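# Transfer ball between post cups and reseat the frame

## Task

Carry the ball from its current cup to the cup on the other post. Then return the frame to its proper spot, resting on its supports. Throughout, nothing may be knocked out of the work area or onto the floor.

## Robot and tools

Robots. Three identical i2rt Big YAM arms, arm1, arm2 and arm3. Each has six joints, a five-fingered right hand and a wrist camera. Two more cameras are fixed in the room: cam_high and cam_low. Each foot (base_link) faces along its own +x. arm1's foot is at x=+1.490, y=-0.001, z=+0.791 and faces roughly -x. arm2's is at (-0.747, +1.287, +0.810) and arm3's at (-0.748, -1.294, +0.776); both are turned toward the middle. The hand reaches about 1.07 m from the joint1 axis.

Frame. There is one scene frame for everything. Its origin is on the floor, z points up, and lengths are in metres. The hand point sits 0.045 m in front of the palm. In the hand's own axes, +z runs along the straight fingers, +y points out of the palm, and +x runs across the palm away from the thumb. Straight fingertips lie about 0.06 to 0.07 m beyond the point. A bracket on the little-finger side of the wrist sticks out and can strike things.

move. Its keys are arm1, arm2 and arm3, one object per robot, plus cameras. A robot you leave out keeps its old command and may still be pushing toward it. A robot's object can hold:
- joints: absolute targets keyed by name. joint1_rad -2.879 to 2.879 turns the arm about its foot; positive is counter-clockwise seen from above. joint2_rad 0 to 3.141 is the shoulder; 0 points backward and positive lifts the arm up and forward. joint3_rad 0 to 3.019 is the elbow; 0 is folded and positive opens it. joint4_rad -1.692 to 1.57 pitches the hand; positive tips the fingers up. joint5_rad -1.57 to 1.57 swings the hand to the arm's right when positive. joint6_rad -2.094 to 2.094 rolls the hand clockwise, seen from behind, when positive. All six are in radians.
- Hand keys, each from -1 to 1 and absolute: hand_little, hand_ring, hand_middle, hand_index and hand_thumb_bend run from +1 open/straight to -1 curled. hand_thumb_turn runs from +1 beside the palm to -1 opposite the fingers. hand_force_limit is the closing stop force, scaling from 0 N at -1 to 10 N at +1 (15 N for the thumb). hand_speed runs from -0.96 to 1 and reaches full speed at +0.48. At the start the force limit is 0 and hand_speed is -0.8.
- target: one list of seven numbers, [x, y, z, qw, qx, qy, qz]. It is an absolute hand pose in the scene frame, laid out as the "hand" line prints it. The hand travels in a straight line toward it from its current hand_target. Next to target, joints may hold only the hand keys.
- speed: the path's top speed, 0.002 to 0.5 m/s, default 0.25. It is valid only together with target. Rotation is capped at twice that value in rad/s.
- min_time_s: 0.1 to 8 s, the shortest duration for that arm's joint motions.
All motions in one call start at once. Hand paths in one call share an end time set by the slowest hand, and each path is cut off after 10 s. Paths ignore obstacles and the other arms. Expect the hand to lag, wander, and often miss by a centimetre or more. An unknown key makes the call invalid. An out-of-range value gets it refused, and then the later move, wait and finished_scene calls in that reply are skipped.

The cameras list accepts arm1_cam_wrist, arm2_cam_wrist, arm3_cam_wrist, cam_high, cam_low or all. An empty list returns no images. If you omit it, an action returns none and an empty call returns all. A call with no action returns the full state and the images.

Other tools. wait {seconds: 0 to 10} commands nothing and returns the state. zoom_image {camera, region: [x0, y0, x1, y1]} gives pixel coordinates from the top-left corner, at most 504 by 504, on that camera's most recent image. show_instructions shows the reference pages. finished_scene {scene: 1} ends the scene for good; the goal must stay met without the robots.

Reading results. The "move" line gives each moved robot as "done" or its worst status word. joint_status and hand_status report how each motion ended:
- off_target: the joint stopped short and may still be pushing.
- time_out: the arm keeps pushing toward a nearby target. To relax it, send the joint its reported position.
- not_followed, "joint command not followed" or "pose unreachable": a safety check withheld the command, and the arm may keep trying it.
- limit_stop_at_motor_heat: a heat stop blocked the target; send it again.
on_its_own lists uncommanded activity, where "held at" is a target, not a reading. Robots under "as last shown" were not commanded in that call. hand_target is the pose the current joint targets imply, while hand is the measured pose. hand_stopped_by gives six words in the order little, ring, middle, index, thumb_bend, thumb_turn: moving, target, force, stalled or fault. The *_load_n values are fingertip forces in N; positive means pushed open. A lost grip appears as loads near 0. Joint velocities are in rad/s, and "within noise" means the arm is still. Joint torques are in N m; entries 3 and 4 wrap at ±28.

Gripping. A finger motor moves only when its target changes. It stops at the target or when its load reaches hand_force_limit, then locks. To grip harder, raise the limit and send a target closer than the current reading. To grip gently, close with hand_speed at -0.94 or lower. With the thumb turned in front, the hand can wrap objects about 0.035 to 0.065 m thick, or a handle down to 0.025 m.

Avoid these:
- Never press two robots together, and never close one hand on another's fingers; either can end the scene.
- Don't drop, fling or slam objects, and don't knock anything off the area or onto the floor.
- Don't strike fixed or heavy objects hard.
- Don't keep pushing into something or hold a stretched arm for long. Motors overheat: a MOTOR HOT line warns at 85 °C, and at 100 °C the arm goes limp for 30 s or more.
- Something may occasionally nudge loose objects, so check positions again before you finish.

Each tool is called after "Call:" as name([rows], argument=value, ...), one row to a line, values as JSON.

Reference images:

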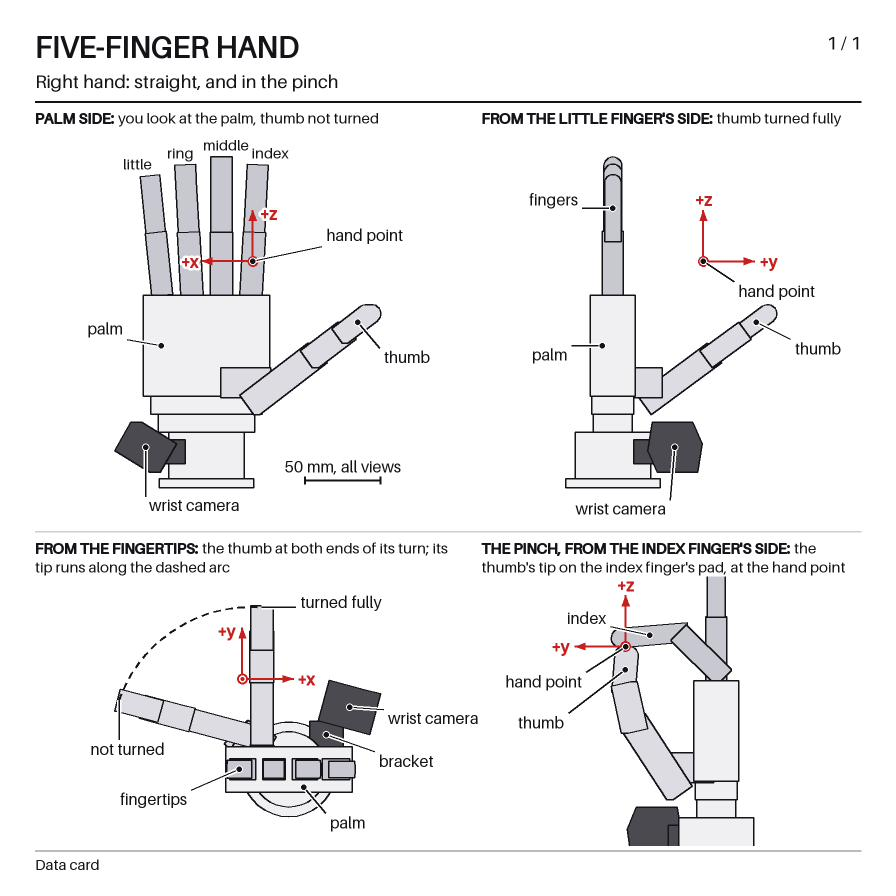

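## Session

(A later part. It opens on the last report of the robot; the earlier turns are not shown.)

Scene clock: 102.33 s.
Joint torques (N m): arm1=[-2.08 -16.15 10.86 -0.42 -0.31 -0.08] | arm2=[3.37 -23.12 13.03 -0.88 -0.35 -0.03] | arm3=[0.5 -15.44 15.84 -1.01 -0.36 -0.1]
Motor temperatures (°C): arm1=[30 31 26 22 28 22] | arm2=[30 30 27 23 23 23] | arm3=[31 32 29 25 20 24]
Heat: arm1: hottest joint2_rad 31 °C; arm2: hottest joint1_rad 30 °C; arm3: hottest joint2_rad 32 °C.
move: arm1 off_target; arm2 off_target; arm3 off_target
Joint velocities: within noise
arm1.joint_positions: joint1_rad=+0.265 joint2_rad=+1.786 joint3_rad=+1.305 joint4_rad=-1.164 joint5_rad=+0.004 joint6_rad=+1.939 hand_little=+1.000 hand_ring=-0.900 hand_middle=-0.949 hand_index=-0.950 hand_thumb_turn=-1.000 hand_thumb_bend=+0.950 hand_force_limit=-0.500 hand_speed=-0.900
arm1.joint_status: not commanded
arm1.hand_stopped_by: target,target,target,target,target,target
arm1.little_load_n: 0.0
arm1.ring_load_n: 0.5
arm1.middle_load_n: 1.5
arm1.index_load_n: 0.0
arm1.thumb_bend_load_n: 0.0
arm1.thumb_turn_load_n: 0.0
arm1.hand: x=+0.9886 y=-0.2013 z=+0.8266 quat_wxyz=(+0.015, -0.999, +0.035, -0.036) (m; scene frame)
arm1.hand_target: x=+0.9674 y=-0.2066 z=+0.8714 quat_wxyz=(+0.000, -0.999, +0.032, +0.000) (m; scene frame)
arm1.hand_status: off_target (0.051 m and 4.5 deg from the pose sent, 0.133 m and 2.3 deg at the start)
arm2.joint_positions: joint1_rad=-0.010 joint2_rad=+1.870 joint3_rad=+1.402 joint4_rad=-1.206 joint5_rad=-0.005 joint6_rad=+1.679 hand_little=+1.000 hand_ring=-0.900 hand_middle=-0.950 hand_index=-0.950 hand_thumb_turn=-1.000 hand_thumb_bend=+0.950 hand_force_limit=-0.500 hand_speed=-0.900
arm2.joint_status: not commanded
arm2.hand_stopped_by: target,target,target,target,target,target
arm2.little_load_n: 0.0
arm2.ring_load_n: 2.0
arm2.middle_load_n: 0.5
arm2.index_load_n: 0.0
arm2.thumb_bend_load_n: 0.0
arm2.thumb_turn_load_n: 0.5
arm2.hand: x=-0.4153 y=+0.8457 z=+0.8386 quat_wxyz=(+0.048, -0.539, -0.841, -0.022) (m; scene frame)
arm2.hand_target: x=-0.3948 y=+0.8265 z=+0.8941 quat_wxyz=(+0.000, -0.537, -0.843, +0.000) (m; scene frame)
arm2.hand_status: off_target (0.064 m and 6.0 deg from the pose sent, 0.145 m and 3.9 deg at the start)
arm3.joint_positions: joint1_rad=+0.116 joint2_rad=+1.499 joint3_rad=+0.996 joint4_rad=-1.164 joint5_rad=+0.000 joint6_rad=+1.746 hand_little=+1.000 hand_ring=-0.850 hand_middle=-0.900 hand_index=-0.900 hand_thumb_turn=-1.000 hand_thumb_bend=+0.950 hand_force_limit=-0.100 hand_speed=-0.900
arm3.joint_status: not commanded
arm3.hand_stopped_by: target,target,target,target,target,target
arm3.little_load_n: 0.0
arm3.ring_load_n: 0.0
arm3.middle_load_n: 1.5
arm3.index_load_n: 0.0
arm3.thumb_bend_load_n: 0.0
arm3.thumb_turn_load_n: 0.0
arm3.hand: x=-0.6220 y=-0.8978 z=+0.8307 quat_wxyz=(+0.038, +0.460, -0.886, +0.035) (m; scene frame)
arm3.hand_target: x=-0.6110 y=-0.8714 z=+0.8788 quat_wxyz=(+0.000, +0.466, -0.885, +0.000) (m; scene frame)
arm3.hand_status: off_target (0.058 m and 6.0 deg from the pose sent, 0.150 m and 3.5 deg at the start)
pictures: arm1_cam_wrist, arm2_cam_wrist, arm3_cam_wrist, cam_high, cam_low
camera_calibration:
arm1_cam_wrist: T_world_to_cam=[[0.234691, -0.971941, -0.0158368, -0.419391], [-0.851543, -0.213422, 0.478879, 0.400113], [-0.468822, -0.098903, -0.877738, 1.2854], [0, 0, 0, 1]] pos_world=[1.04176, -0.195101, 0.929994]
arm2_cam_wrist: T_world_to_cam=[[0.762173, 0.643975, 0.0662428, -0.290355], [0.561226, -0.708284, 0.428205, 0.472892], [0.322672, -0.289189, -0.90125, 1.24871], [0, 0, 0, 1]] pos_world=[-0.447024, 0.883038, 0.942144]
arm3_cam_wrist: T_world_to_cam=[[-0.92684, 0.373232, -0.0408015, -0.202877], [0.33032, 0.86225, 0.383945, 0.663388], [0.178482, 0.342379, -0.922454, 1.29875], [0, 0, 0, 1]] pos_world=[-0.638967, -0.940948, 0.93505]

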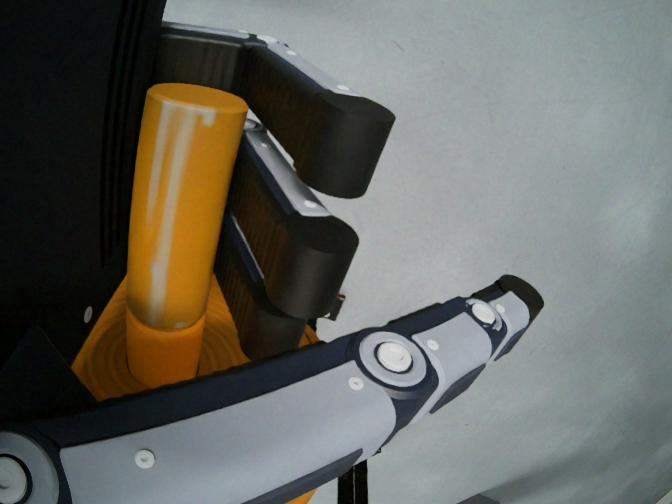

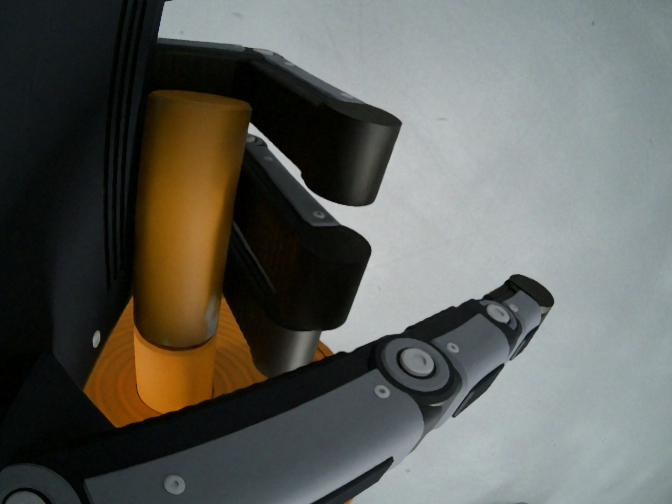

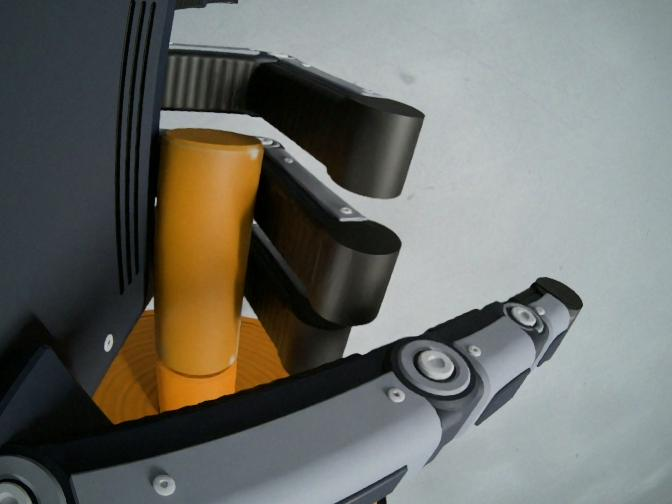

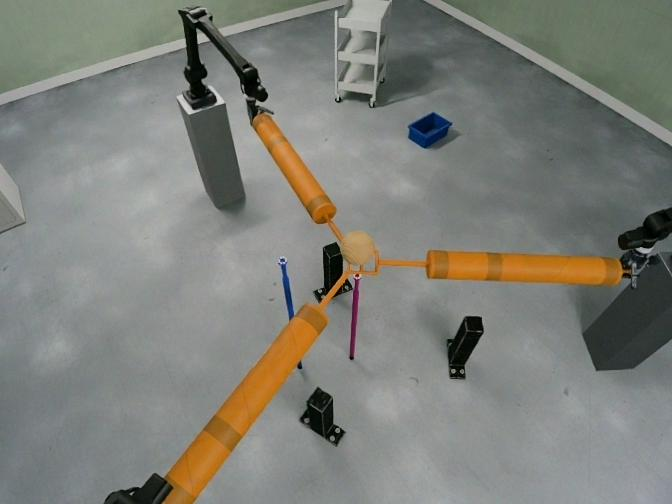

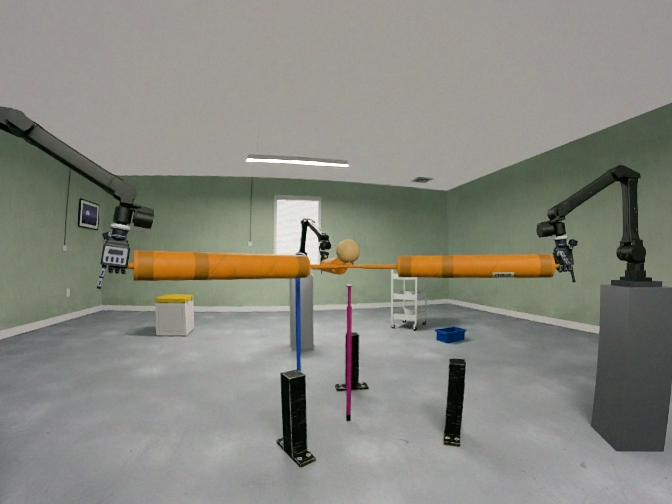

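Call:
move(arm1={"target": [0.9494, -0.2049, 0.8764, 0.012, 0.9990, -0.0316, -0.030], "speed": 0.06}, arm2={"target": [-0.3877, 0.8110, 0.8991, 0.040, 0.5365, 0.8428, -0.018], "speed": 0.06}, arm3={"target": [-0.5996, -0.8550, 0.8838, 0.032, -0.4652, 0.8842, 0.030], "speed": 0.06}, cameras=["arm1_cam_wrist", "arm2_cam_wrist", "arm3_cam_wrist", "cam_high", "cam_low"])

Scene clock: 105.37 s.
Joint torques (N m): arm1=[-3.08 -16.15 10.45 1.55 -0.2 0] | arm2=[3.02 -23.77 10.74 0.99 -0.29 -0.08] | arm3=[-0.03 -16.15 14.45 1.18 -0.37 -0.02]
Motor temperatures (°C): arm1=[30 31 26 22 28 22] | arm2=[30 30 27 23 23 23] | arm3=[31 32 29 25 20 24]
Heat: arm1: hottest joint2_rad 31 °C; arm2: hottest joint1_rad 30 °C; arm3: hottest joint2_rad 32 °C.
move: arm1 off_target; arm2 off_target; arm3 off_target
Joint velocities: within noise
arm1.joint_positions: joint1_rad=+0.265 joint2_rad=+1.784 joint3_rad=+1.305 joint4_rad=-1.152 joint5_rad=-0.002 joint6_rad=+1.917 hand_little=+1.000 hand_ring=-0.900 hand_middle=-0.949 hand_index=-0.950 hand_thumb_turn=-1.000 hand_thumb_bend=+0.950 hand_force_limit=-0.500 hand_speed=-0.900
arm1.joint_status: not commanded
arm1.hand_stopped_by: target,target,target,target,target,target
arm1.little_load_n: 0.0
arm1.ring_load_n: 0.0
arm1.middle_load_n: 2.5
arm1.index_load_n: 0.0
arm1.thumb_bend_load_n: 0.0
arm1.thumb_turn_load_n: 0.0
arm1.hand: x=+0.9869 y=-0.2041 z=+0.8283 quat_wxyz=(+0.009, -0.999, +0.024, -0.031) (m; scene frame)
arm1.hand_target: x=+0.9526 y=-0.2038 z=+0.8774 quat_wxyz=(-0.011, -0.999, +0.031, +0.030) (m; scene frame)
arm1.hand_status: off_target (0.061 m and 7.5 deg from the pose sent, 0.063 m and 8.2 deg at the start)
arm2.joint_positions: joint1_rad=-0.007 joint2_rad=+1.856 joint3_rad=+1.402 joint4_rad=-1.161 joint5_rad=-0.010 joint6_rad=+1.679 hand_little=+1.000 hand_ring=-0.900 hand_middle=-0.950 hand_index=-0.950 hand_thumb_turn=-1.000 hand_thumb_bend=+0.950 hand_force_limit=-0.500 hand_speed=-0.900
arm2.joint_status: not commanded
arm2.hand_stopped_by: target,target,target,target,target,target
arm2.little_load_n: 0.0
arm2.ring_load_n: 2.0
arm2.middle_load_n: 1.5
arm2.index_load_n: 0.0
arm2.thumb_bend_load_n: 0.0
arm2.thumb_turn_load_n: 0.0
arm2.hand: x=-0.4064 y=+0.8355 z=+0.8469 quat_wxyz=(+0.021, -0.538, -0.843, -0.011) (m; scene frame)
arm2.hand_target: x=-0.3893 y=+0.8135 z=+0.9000 quat_wxyz=(-0.040, -0.536, -0.843, +0.018) (m; scene frame)
arm2.hand_status: off_target (0.061 m and 7.7 deg from the pose sent, 0.075 m and 11.1 deg at the start)
arm3.joint_positions: joint1_rad=+0.109 joint2_rad=+1.489 joint3_rad=+0.996 joint4_rad=-1.133 joint5_rad=-0.010 joint6_rad=+1.728 hand_little=+1.000 hand_ring=-0.850 hand_middle=-0.900 hand_index=-0.900 hand_thumb_turn=-1.000 hand_thumb_bend=+0.950 hand_force_limit=-0.100 hand_speed=-0.900
arm3.joint_status: not commanded
arm3.hand_stopped_by: target,target,target,target,target,target
arm3.little_load_n: 0.0
arm3.ring_load_n: 0.5
arm3.middle_load_n: 2.0
arm3.index_load_n: 0.0
arm3.thumb_bend_load_n: -0.5
arm3.thumb_turn_load_n: 0.0
arm3.hand: x=-0.6181 y=-0.8899 z=+0.8361 quat_wxyz=(+0.025, +0.466, -0.884, +0.017) (m; scene frame)
arm3.hand_target: x=-0.6011 y=-0.8584 z=+0.8850 quat_wxyz=(-0.032, +0.465, -0.884, -0.029) (m; scene frame)
arm3.hand_status: off_target (0.062 m and 8.5 deg from the pose sent, 0.072 m and 11.0 deg at the start)
pictures: arm1_cam_wrist, arm2_cam_wrist, arm3_cam_wrist, cam_high, cam_low
camera_calibration:
arm1_cam_wrist: T_world_to_cam=[[0.2544, -0.967072, -0.00720537, -0.447154], [-0.841855, -0.225115, 0.490514, 0.375627], [-0.475984, -0.118721, -0.871404, 1.28362], [0, 0, 0, 1]] pos_world=[1.04096, -0.195478, 0.931083]
arm2_cam_wrist: T_world_to_cam=[[0.758159, 0.649232, 0.0607687, -0.292463], [0.547869, -0.68477, 0.480552, 0.387675], [0.353602, -0.331041, -0.874858, 1.27558], [0, 0, 0, 1]] pos_world=[-0.441707, 0.877613, 0.947423]
arm3_cam_wrist: T_world_to_cam=[[-0.930481, 0.364931, -0.032095, -0.218976], [0.318077, 0.848256, 0.423425, 0.600238], [0.181746, 0.383781, -0.905362, 1.32486], [0, 0, 0, 1]] pos_world=[-0.635463, -0.9377, 0.938295]

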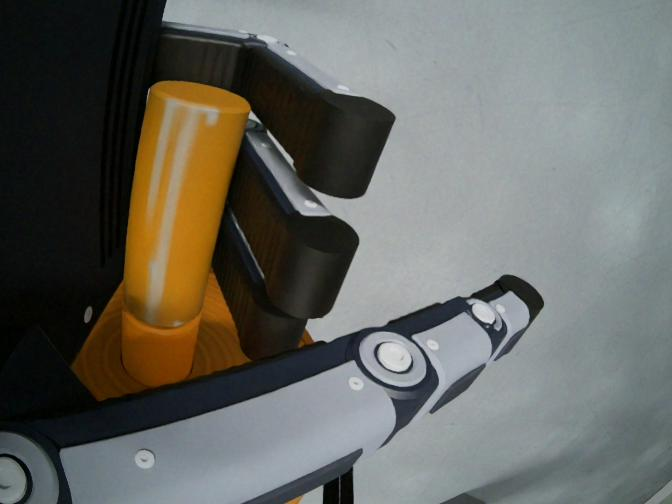

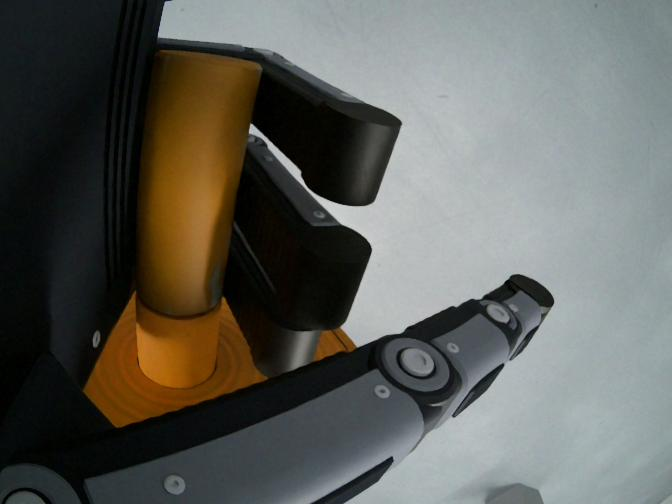

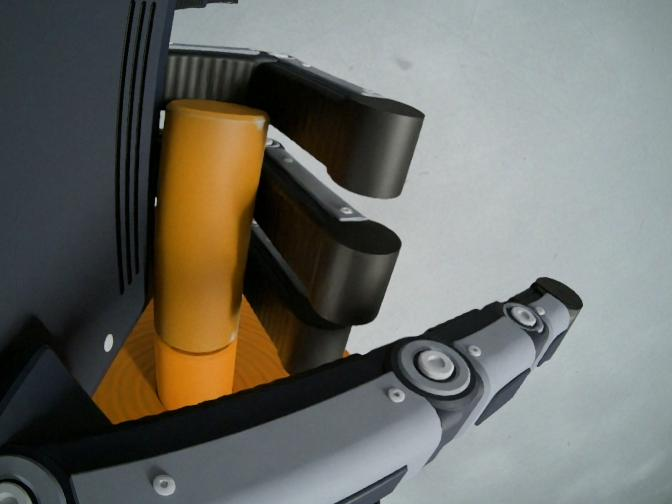

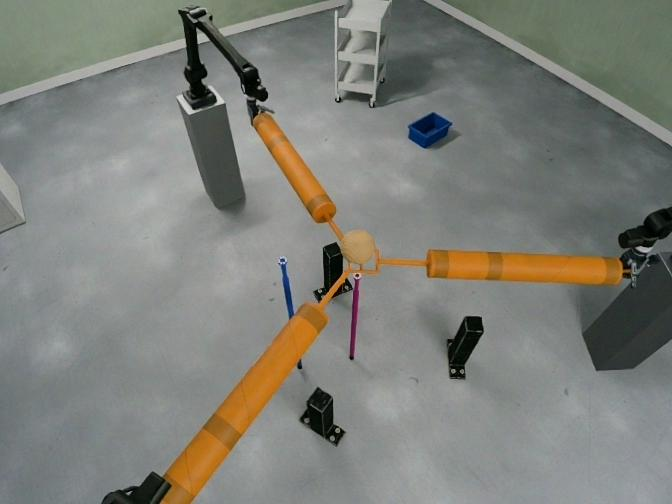

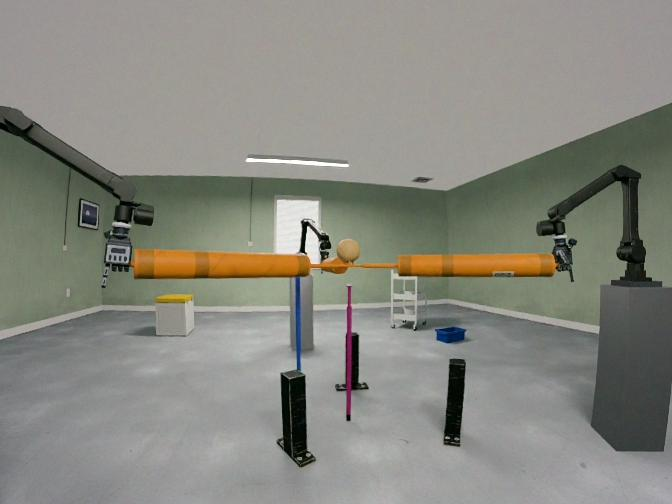

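Call:
move(arm1={"target": [0.9709, -0.0747, 0.940, 0.012, 0.9993, -0.0017, -0.030], "speed": 0.07}, arm2={"target": [-0.4105, 0.8552, 0.958, 0.040, 0.511, 0.858, -0.018], "speed": 0.07}, arm3={"target": [-0.5184, -0.8092, 0.946, 0.032, -0.4912, 0.870, 0.030], "speed": 0.07}, cameras=["all"])

Scene clock: 109.33 s.
Joint torques (N m): arm1=[-3.19 -13.92 10.36 1.35 -0.29 -0.07] | arm2=[2.96 -20.01 10.99 0.69 -0.62 -0.15] | arm3=[-0.03 -15.15 20.53 0.23 -0.49 0]
Motor temperatures (°C): arm1=[30 31 26 22 28 22] | arm2=[30 30 27 23 23 23] | arm3=[31 32 30 25 20 24]
Heat: arm1: hottest joint2_rad 31 °C; arm2: hottest joint1_rad 30 °C; arm3: hottest joint2_rad 32 °C.
move: arm1 off_target; arm2 off_target; arm3 off_target
Joint velocities: within noise
arm1.joint_positions: joint1_rad=+0.009 joint2_rad=+1.628 joint3_rad=+1.305 joint4_rad=-1.280 joint5_rad=-0.020 joint6_rad=+1.602 hand_little=+1.000 hand_ring=-0.900 hand_middle=-0.950 hand_index=-0.950 hand_thumb_turn=-1.000 hand_thumb_bend=+0.950 hand_force_limit=-0.500 hand_speed=-0.900
arm1.joint_status: not commanded
arm1.hand_stopped_by: target,target,target,target,target,target
arm1.little_load_n: 0.0
arm1.ring_load_n: 1.5
arm1.middle_load_n: 2.0
arm1.index_load_n: 0.0
arm1.thumb_bend_load_n: 0.0
arm1.thumb_turn_load_n: 0.0
arm1.hand: x=+0.9953 y=-0.0850 z=+0.9045 quat_wxyz=(-0.009, -1.000, -0.005, -0.019) (m; scene frame)
arm1.hand_target: x=+0.9730 y=-0.0746 z=+0.9404 quat_wxyz=(-0.011, -0.999, +0.002, +0.030) (m; scene frame)
arm1.hand_status: off_target (0.044 m and 5.6 deg from the pose sent, 0.172 m and 7.8 deg at the start)
arm2.joint_positions: joint1_rad=-0.008 joint2_rad=+1.679 joint3_rad=+1.357 joint4_rad=-1.260 joint5_rad=-0.004 joint6_rad=+1.628 hand_little=+1.000 hand_ring=-0.900 hand_middle=-0.950 hand_index=-0.950 hand_thumb_turn=-1.000 hand_thumb_bend=+0.950 hand_force_limit=-0.500 hand_speed=-0.900
arm2.joint_status: not commanded
arm2.hand_stopped_by: target,target,target,target,target,target
arm2.little_load_n: 0.0
arm2.ring_load_n: 2.0
arm2.middle_load_n: 0.0
arm2.index_load_n: 0.5
arm2.thumb_bend_load_n: 0.0
arm2.thumb_turn_load_n: 0.0
arm2.hand: x=-0.4251 y=+0.8684 z=+0.9195 quat_wxyz=(+0.006, -0.517, -0.856, -0.001) (m; scene frame)
arm2.hand_target: x=-0.4115 y=+0.8566 z=+0.9583 quat_wxyz=(-0.040, -0.511, -0.858, +0.018) (m; scene frame)
arm2.hand_status: off_target (0.043 m and 5.8 deg from the pose sent, 0.113 m and 8.5 deg at the start)
arm3.joint_positions: joint1_rad=-0.009 joint2_rad=+1.601 joint3_rad=+1.285 joint4_rad=-1.301 joint5_rad=-0.022 joint6_rad=+1.549 hand_little=+1.000 hand_ring=-0.850 hand_middle=-0.900 hand_index=-0.900 hand_thumb_turn=-1.000 hand_thumb_bend=+0.950 hand_force_limit=-0.100 hand_speed=-0.900
arm3.joint_status: not commanded
arm3.hand_stopped_by: target,target,target,target,target,target
arm3.little_load_n: 0.0
arm3.ring_load_n: 1.5
arm3.middle_load_n: 1.0
arm3.index_load_n: 0.0
arm3.thumb_bend_load_n: -0.5
arm3.thumb_turn_load_n: 0.0
arm3.hand: x=-0.5464 y=-0.8513 z=+0.8929 quat_wxyz=(+0.026, +0.492, -0.870, +0.007) (m; scene frame)
arm3.hand_target: x=-0.5217 y=-0.8151 z=+0.9478 quat_wxyz=(-0.033, +0.491, -0.870, -0.030) (m; scene frame)
arm3.hand_status: off_target (0.073 m and 7.8 deg from the pose sent, 0.169 m and 9.1 deg at the start)
pictures: arm1_cam_wrist, arm2_cam_wrist, arm3_cam_wrist, cam_high, cam_low
camera_calibration:
arm1_cam_wrist: T_world_to_cam=[[0.310138, -0.950446, 0.0216003, -0.413729], [-0.815291, -0.254212, 0.520266, 0.31634], [-0.488993, -0.178965, -0.853731, 1.36003], [0, 0, 0, 1]] pos_world=[1.05127, -0.069412, 1.00546]
arm2_cam_wrist: T_world_to_cam=[[0.723405, 0.688574, 0.0505088, -0.343665], [0.574371, -0.64079, 0.509397, 0.332141], [0.383123, -0.339489, -0.859048, 1.3619], [0, 0, 0, 1]] pos_world=[-0.46394, 0.911824, 1.01811]
arm3_cam_wrist: T_world_to_cam=[[-0.95105, 0.308751, -0.0133267, -0.240271], [0.272388, 0.857851, 0.435771, 0.492736], [0.145977, 0.41081, -0.899959, 1.34704], [0, 0, 0, 1]] pos_world=[-0.559362, -0.901889, 0.994361]

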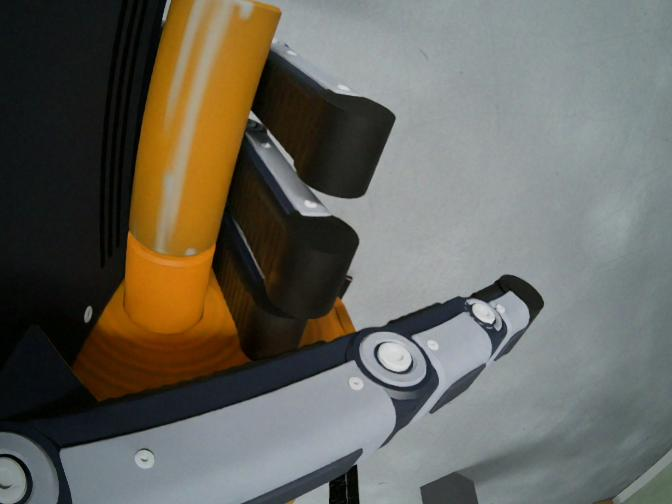

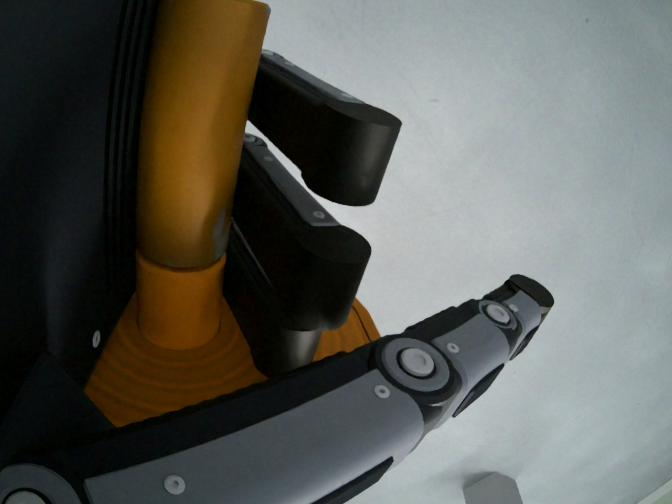

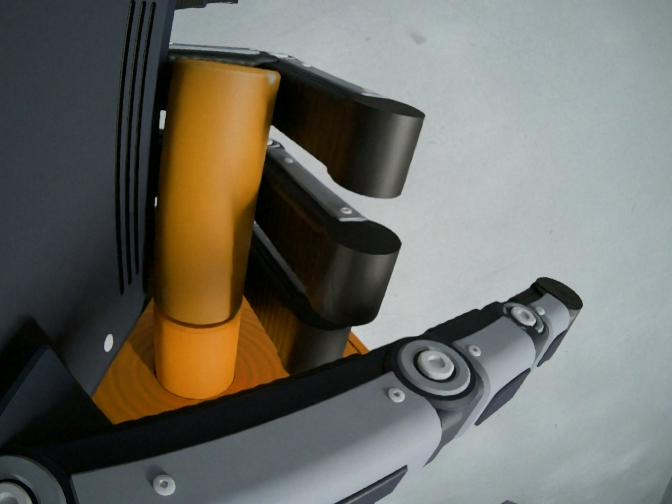

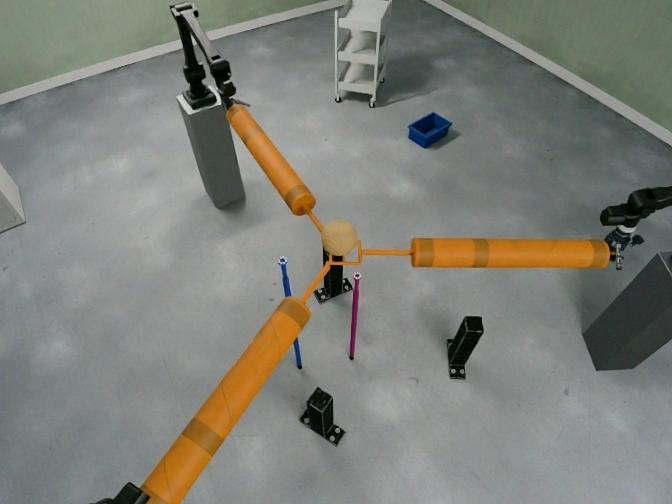

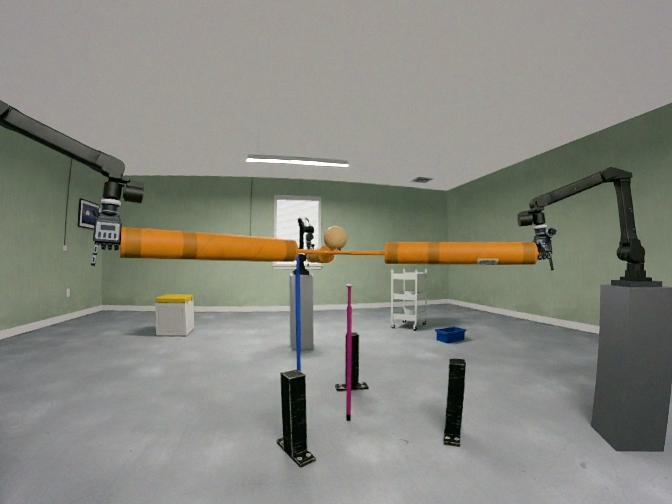

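Call:
zoom_image(camera="cam_high", region=[260, 190, 380, 290])

Call:
zoom_image(camera="cam_low", region=[270, 200, 390, 300])

Scaled by 4.200 from the camera's 672x504 image, which has a finer 960x720 frame.

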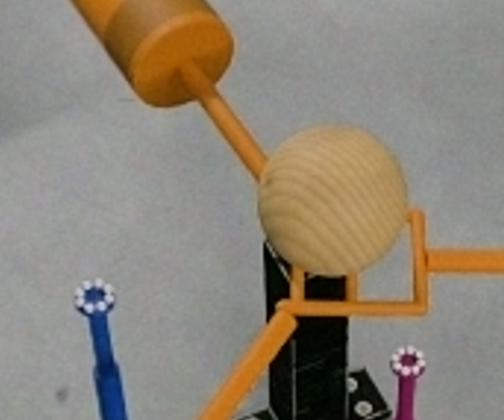

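Scaled by 4.200 from the camera's 672x504 image, which has a finer 960x720 frame.

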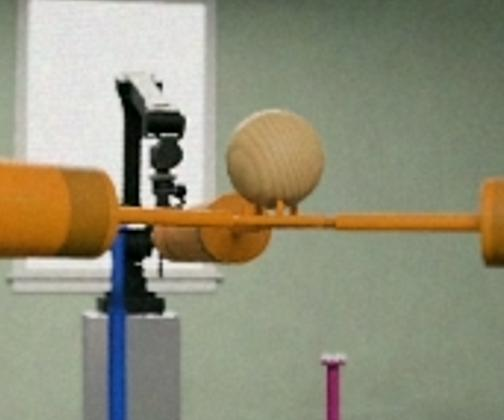

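Call:
move(arm1={"target": [1.0255, 0.0703, 0.957, 0.004, 0.9985, 0.0131, -0.045], "speed": 0.07}, arm2={"target": [-0.3993, 0.9569, 0.974, 0.044, 0.4985, 0.8655, -0.019], "speed": 0.07}, arm3={"target": [-0.4445, -0.7155, 0.983, 0.052, -0.5045, 0.8612, 0.035], "speed": 0.07}, cameras=["all"])

Call:
zoom_image(camera="cam_high", region=[250, 180, 370, 280])

Call:
zoom_image(camera="cam_low", region=[260, 190, 380, 290])

Scene clock: 117.57 s.
Joint torques (N m): arm1=[-1.96 -12.57 8.95 1.25 -0.55 -0.03] | arm2=[3.08 -16.56 10.7 0.64 -0.16 0.15] | arm3=[0.03 -20.95 20.62 0.09 -0.33 0.01]
Motor temperatures (°C): arm1=[30 31 27 22 28 22] | arm2=[30 30 28 23 23 23] | arm3=[31 32 32 25 20 24]
Heat: arm1: hottest joint2_rad 31 °C; arm2: hottest joint1_rad 30 °C; arm3: hottest joint2_rad 32 °C.
move: arm1 off_target; arm2 off_target; arm3 off_target
Joint velocities: within noise
arm1.joint_positions: joint1_rad=-0.338 joint2_rad=+1.533 joint3_rad=+1.247 joint4_rad=-1.284 joint5_rad=-0.028 joint6_rad=+1.241 hand_little=+1.000 hand_ring=-0.900 hand_middle=-0.950 hand_index=-0.950 hand_thumb_turn=-1.000 hand_thumb_bend=+0.950 hand_force_limit=-0.500 hand_speed=-0.900
arm1.joint_status: not commanded
arm1.hand_stopped_by: target,target,target,target,target,target
arm1.little_load_n: 0.0
arm1.ring_load_n: 0.0
arm1.middle_load_n: 1.0
arm1.index_load_n: 1.5
arm1.thumb_bend_load_n: 0.0
arm1.thumb_turn_load_n: 0.0
arm1.hand: x=+1.0370 y=+0.0657 z=+0.9272 quat_wxyz=(-0.012, -1.000, -0.012, +0.003) (m; scene frame)
arm1.hand_target: x=+1.0264 y=+0.0700 z=+0.9571 quat_wxyz=(-0.004, -0.999, -0.013, +0.045) (m; scene frame)
arm1.hand_status: off_target (0.032 m and 4.9 deg from the pose sent, 0.167 m and 7.4 deg at the start)
arm2.joint_positions: joint1_rad=+0.135 joint2_rad=+1.476 joint3_rad=+1.170 joint4_rad=-1.262 joint5_rad=-0.005 joint6_rad=+1.715 hand_little=+1.000 hand_ring=-0.900 hand_middle=-0.950 hand_index=-0.950 hand_thumb_turn=-1.000 hand_thumb_bend=+0.950 hand_force_limit=-0.500 hand_speed=-0.900
arm2.joint_status: not commanded
arm2.hand_stopped_by: target,target,target,target,target,target
arm2.little_load_n: 0.0
arm2.ring_load_n: 0.5
arm2.middle_load_n: 2.0
arm2.index_load_n: 0.0
arm2.thumb_bend_load_n: 0.0
arm2.thumb_turn_load_n: 0.0
arm2.hand: x=-0.4128 y=+0.9681 z=+0.9395 quat_wxyz=(+0.001, -0.492, -0.871, +0.002) (m; scene frame)
arm2.hand_target: x=-0.4002 y=+0.9581 z=+0.9742 quat_wxyz=(-0.044, -0.498, -0.866, +0.018) (m; scene frame)
arm2.hand_status: off_target (0.039 m and 5.6 deg from the pose sent, 0.107 m and 6.6 deg at the start)
arm3.joint_positions: joint1_rad=-0.030 joint2_rad=+1.894 joint3_rad=+1.764 joint4_rad=-1.444 joint5_rad=-0.020 joint6_rad=+1.498 hand_little=+1.000 hand_ring=-0.850 hand_middle=-0.900 hand_index=-0.900 hand_thumb_turn=-1.000 hand_thumb_bend=+0.950 hand_force_limit=-0.100 hand_speed=-0.900
arm3.joint_status: not commanded
arm3.hand_stopped_by: target,target,target,target,target,target
arm3.little_load_n: 0.0
arm3.ring_load_n: 2.0
arm3.middle_load_n: 1.0
arm3.index_load_n: 0.0
arm3.thumb_bend_load_n: 0.0
arm3.thumb_turn_load_n: 0.0
arm3.hand: x=-0.4673 y=-0.7467 z=+0.9235 quat_wxyz=(+0.006, +0.506, -0.863, -0.003) (m; scene frame)
arm3.hand_target: x=-0.4479 y=-0.7213 z=+0.9840 quat_wxyz=(-0.053, +0.504, -0.861, -0.035) (m; scene frame)
arm3.hand_status: off_target (0.071 m and 7.6 deg from the pose sent, 0.192 m and 10.2 deg at the start)
pictures: arm1_cam_wrist, arm2_cam_wrist, arm3_cam_wrist, cam_high, cam_low
camera_calibration:
arm1_cam_wrist: T_world_to_cam=[[0.324163, -0.945887, 0.0147268, -0.292412], [-0.788066, -0.261399, 0.557335, 0.31466], [-0.523326, -0.192273, -0.830157, 1.44139], [0, 0, 0, 1]] pos_world=[1.09708, 0.0828033, 1.02551]
arm2_cam_wrist: T_world_to_cam=[[0.682665, 0.729088, 0.0489764, -0.476762], [0.605982, -0.602304, 0.51963, 0.34483], [0.408354, -0.325054, -0.852987, 1.39901], [0, 0, 0, 1]] pos_world=[-0.454784, 1.01005, 1.0375]
arm3_cam_wrist: T_world_to_cam=[[-0.959472, 0.280673, -0.0252111, -0.21093], [0.235914, 0.848943, 0.472906, 0.310213], [0.154135, 0.447793, -0.880752, 1.3338], [0, 0, 0, 1]] pos_world=[-0.481149, -0.801415, 1.02272]

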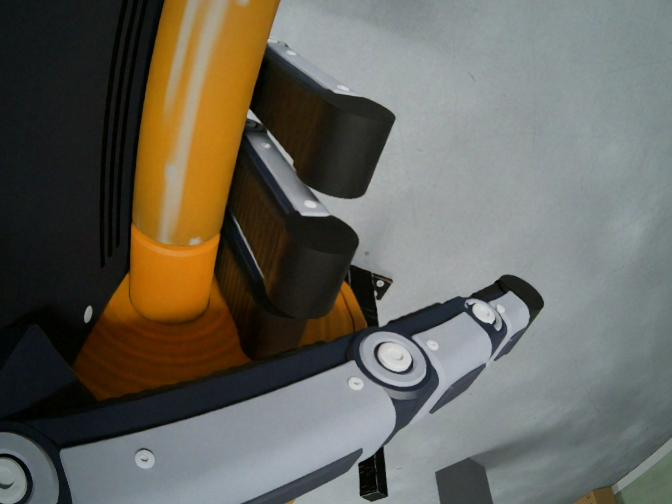

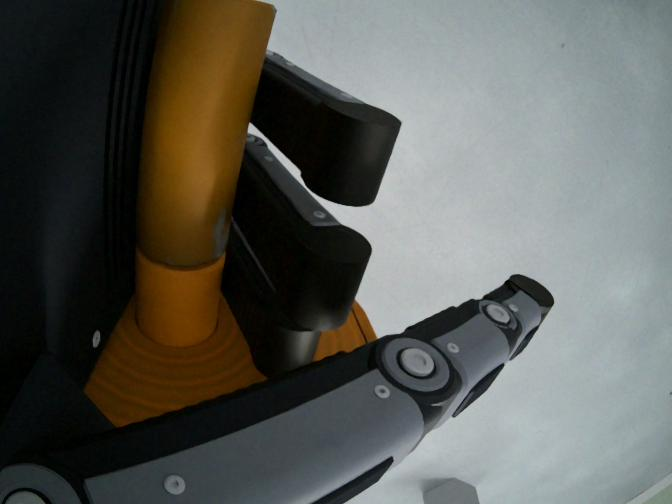

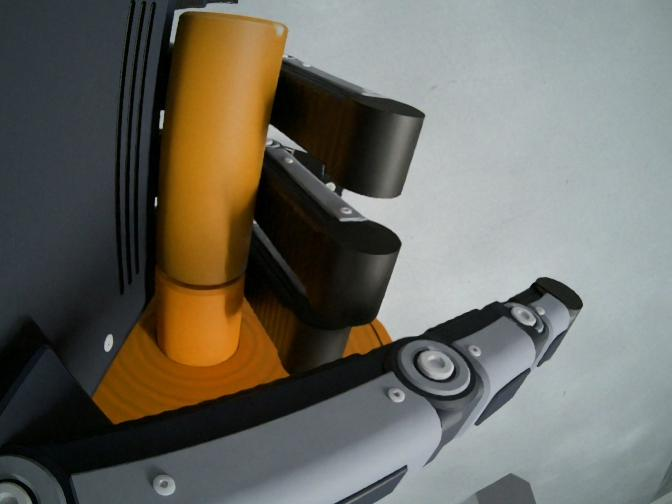

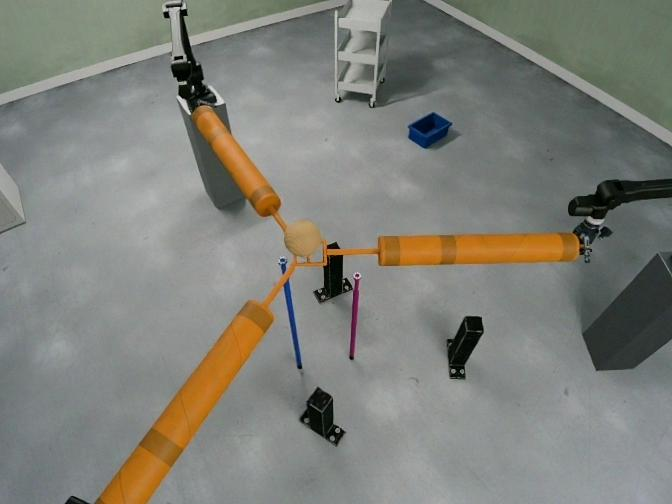

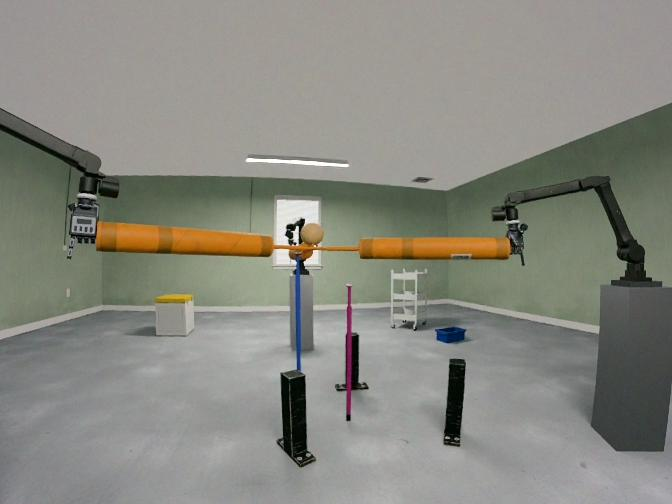

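Scaled by 4.200 from the camera's 672x504 image, which has a finer 960x720 frame.

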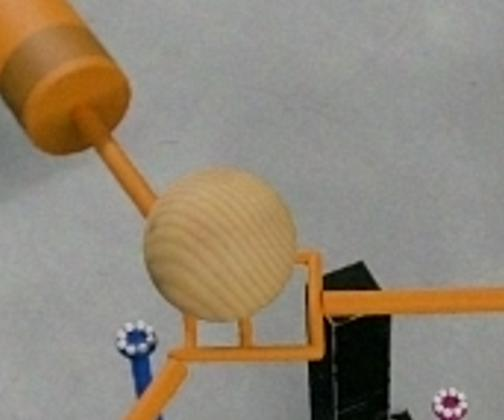

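Scaled by 4.200 from the camera's 672x504 image, which has a finer 960x720 frame.

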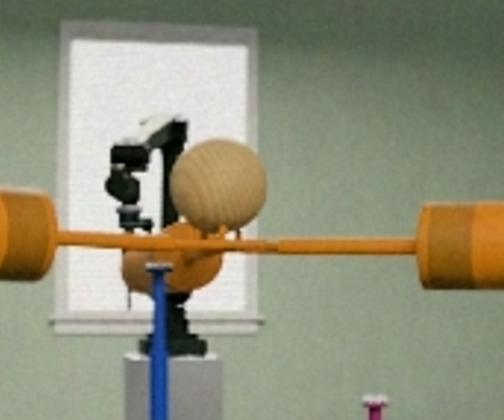

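Call:
move(arm1={"target": [1.0618, 0.1490, 0.962, -0.002, 0.9988, 0.0175, -0.043], "speed": 0.05}, arm2={"target": [-0.3787, 1.0255, 0.979, 0.045, 0.4948, 0.8674, -0.017], "speed": 0.05}, arm3={"target": [-0.4114, -0.6540, 0.997, 0.057, -0.5080, 0.8590, 0.033], "speed": 0.05}, cameras=["all"])

Call:
zoom_image(camera="cam_high", region=[230, 190, 350, 290])

Call:
zoom_image(camera="cam_low", region=[240, 190, 360, 290])

Scene clock: 121.67 s.
Joint torques (N m): arm1=[-2.14 -12.75 9.68 0.65 -0.71 -0.06] | arm2=[2.78 -15.15 10.22 0.35 0.18 0.12] | arm3=[1.08 -24.53 20.68 0.2 -0.26 0.04]
Motor temperatures (°C): arm1=[30 31 27 22 28 22] | arm2=[30 30 28 23 23 23] | arm3=[31 32 33 25 20 24]
Heat: arm1: hottest joint2_rad 31 °C; arm2: hottest joint1_rad 30 °C; arm3: hottest joint3_rad 33 °C.
move: arm1 off_target; arm2 off_target; arm3 off_target
Joint velocities: within noise
arm1.joint_positions: joint1_rad=-0.535 joint2_rad=+1.525 joint3_rad=+1.247 joint4_rad=-1.289 joint5_rad=-0.029 joint6_rad=+1.041 hand_little=+1.000 hand_ring=-0.900 hand_middle=-0.950 hand_index=-0.950 hand_thumb_turn=-1.000 hand_thumb_bend=+0.950 hand_force_limit=-0.500 hand_speed=-0.900
arm1.joint_status: not commanded
arm1.hand_stopped_by: target,target,target,target,target,target
arm1.little_load_n: 0.0
arm1.ring_load_n: 0.0
arm1.middle_load_n: 0.0
arm1.index_load_n: 1.5
arm1.thumb_bend_load_n: 0.0
arm1.thumb_turn_load_n: 0.0
arm1.hand: x=+1.0717 y=+0.1448 z=+0.9309 quat_wxyz=(-0.011, -1.000, -0.014, +0.007) (m; scene frame)
arm1.hand_target: x=+1.0627 y=+0.1485 z=+0.9618 quat_wxyz=(+0.002, -0.999, -0.018, +0.043) (m; scene frame)
arm1.hand_status: off_target (0.033 m and 4.4 deg from the pose sent, 0.094 m and 4.9 deg at the start)
arm2.joint_positions: joint1_rad=+0.295 joint2_rad=+1.387 joint3_rad=+1.099 joint4_rad=-1.266 joint5_rad=-0.002 joint6_rad=+1.865 hand_little=+1.000 hand_ring=-0.900 hand_middle=-0.950 hand_index=-0.950 hand_thumb_turn=-1.000 hand_thumb_bend=+0.950 hand_force_limit=-0.500 hand_speed=-0.900
arm2.joint_status: not commanded
arm2.hand_stopped_by: target,target,target,target,target,target
arm2.little_load_n: 0.0
arm2.ring_load_n: 0.0
arm2.middle_load_n: 0.0
arm2.index_load_n: 2.0
arm2.thumb_bend_load_n: 0.0
arm2.thumb_turn_load_n: 0.0
arm2.hand: x=-0.3865 y=+1.0332 z=+0.9473 quat_wxyz=(-0.005, -0.488, -0.873, +0.004) (m; scene frame)
arm2.hand_target: x=-0.3793 y=+1.0262 z=+0.9788 quat_wxyz=(-0.045, -0.495, -0.868, +0.016) (m; scene frame)
arm2.hand_status: off_target (0.034 m and 4.9 deg from the pose sent, 0.078 m and 5.6 deg at the start)
arm3.joint_positions: joint1_rad=-0.030 joint2_rad=+2.127 joint3_rad=+2.161 joint4_rad=-1.604 joint5_rad=-0.013 joint6_rad=+1.498 hand_little=+1.000 hand_ring=-0.850 hand_middle=-0.900 hand_index=-0.900 hand_thumb_turn=-1.000 hand_thumb_bend=+0.950 hand_force_limit=-0.100 hand_speed=-0.900
arm3.joint_status: not commanded
arm3.hand_stopped_by: target,target,target,target,target,target
arm3.little_load_n: 0.0
arm3.ring_load_n: 1.5
arm3.middle_load_n: 1.0
arm3.index_load_n: 0.0
arm3.thumb_bend_load_n: 0.0
arm3.thumb_turn_load_n: 0.0
arm3.hand: x=-0.4238 y=-0.6830 z=+0.9332 quat_wxyz=(+0.003, +0.506, -0.863, -0.001) (m; scene frame)
arm3.hand_target: x=-0.4149 y=-0.6600 z=+0.9976 quat_wxyz=(-0.058, +0.508, -0.859, -0.034) (m; scene frame)
arm3.hand_status: off_target (0.071 m and 7.8 deg from the pose sent, 0.131 m and 8.0 deg at the start)
pictures: arm1_cam_wrist, arm2_cam_wrist, arm3_cam_wrist, cam_high, cam_low
camera_calibration:
arm1_cam_wrist: T_world_to_cam=[[0.327788, -0.944703, 0.00951788, -0.22805], [-0.782955, -0.266, 0.56234, 0.351263], [-0.528713, -0.19178, -0.826851, 1.48039], [0, 0, 0, 1]] pos_world=[1.13248, 0.161906, 1.02871]
arm2_cam_wrist: T_world_to_cam=[[0.675751, 0.735677, 0.0462591, -0.549505], [0.607104, -0.591048, 0.531119, 0.342048], [0.418073, -0.33082, -0.846033, 1.41926], [0, 0, 0, 1]] pos_world=[-0.429686, 1.07595, 1.0445]
arm3_cam_wrist: T_world_to_cam=[[-0.959275, 0.280556, -0.0328483, -0.17975], [0.23214, 0.849252, 0.474217, 0.238655], [0.160941, 0.44728, -0.879795, 1.30873], [0, 0, 0, 1]] pos_world=[-0.438459, -0.737614, 1.03233]

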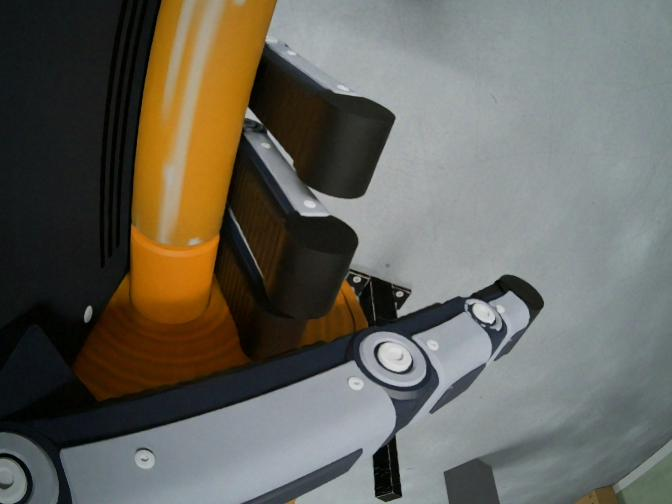

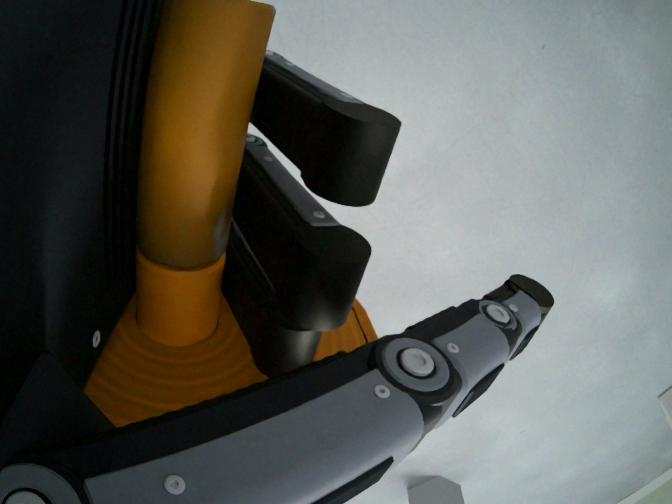

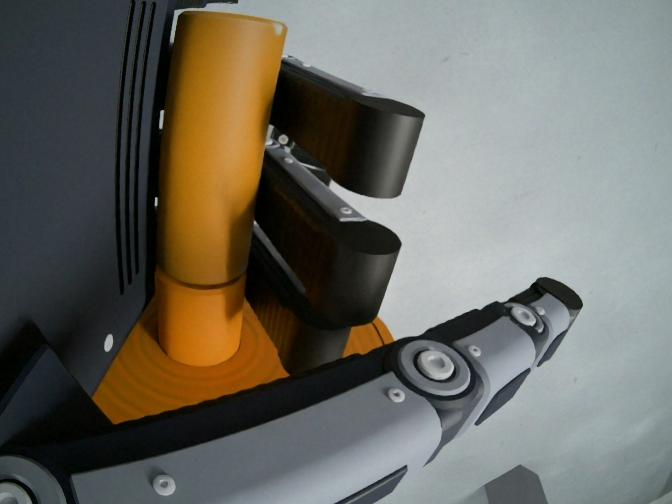

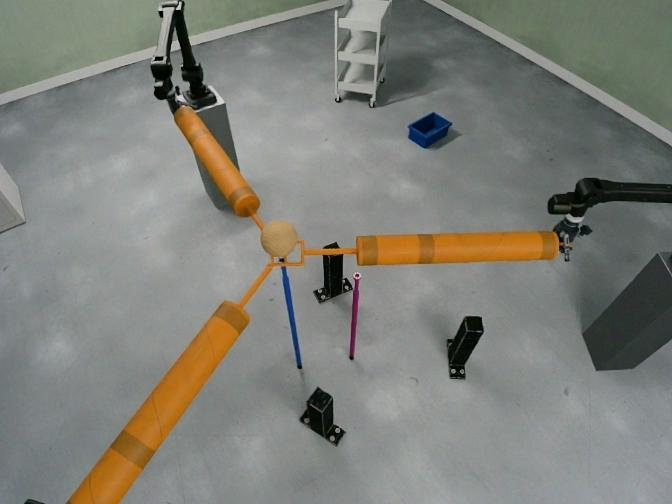

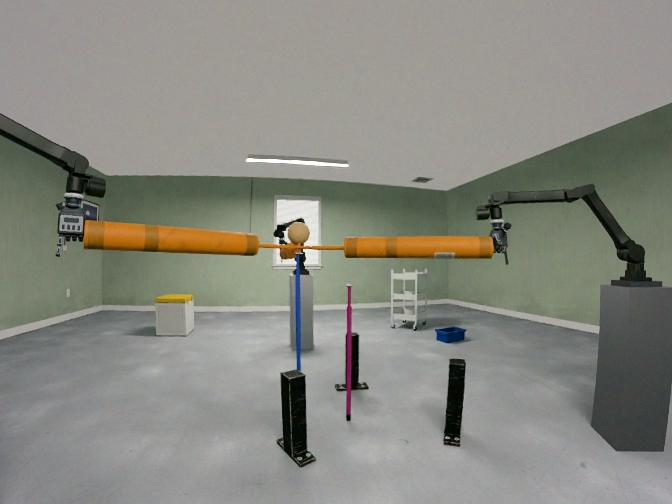

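Scaled by 4.200 from the camera's 672x504 image, which has a finer 960x720 frame.

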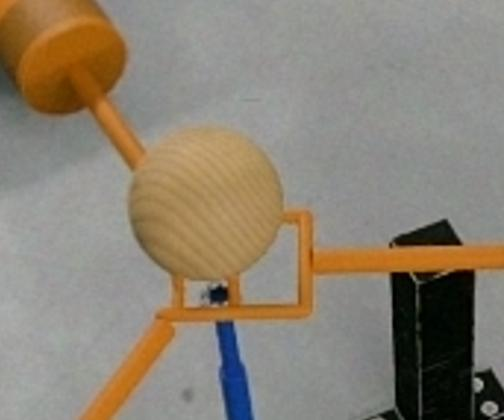

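Scaled by 4.200 from the camera's 672x504 image, which has a finer 960x720 frame.

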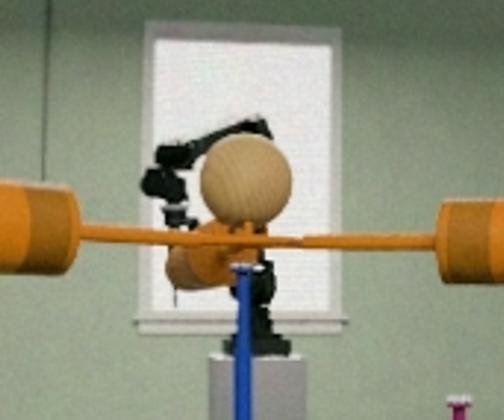

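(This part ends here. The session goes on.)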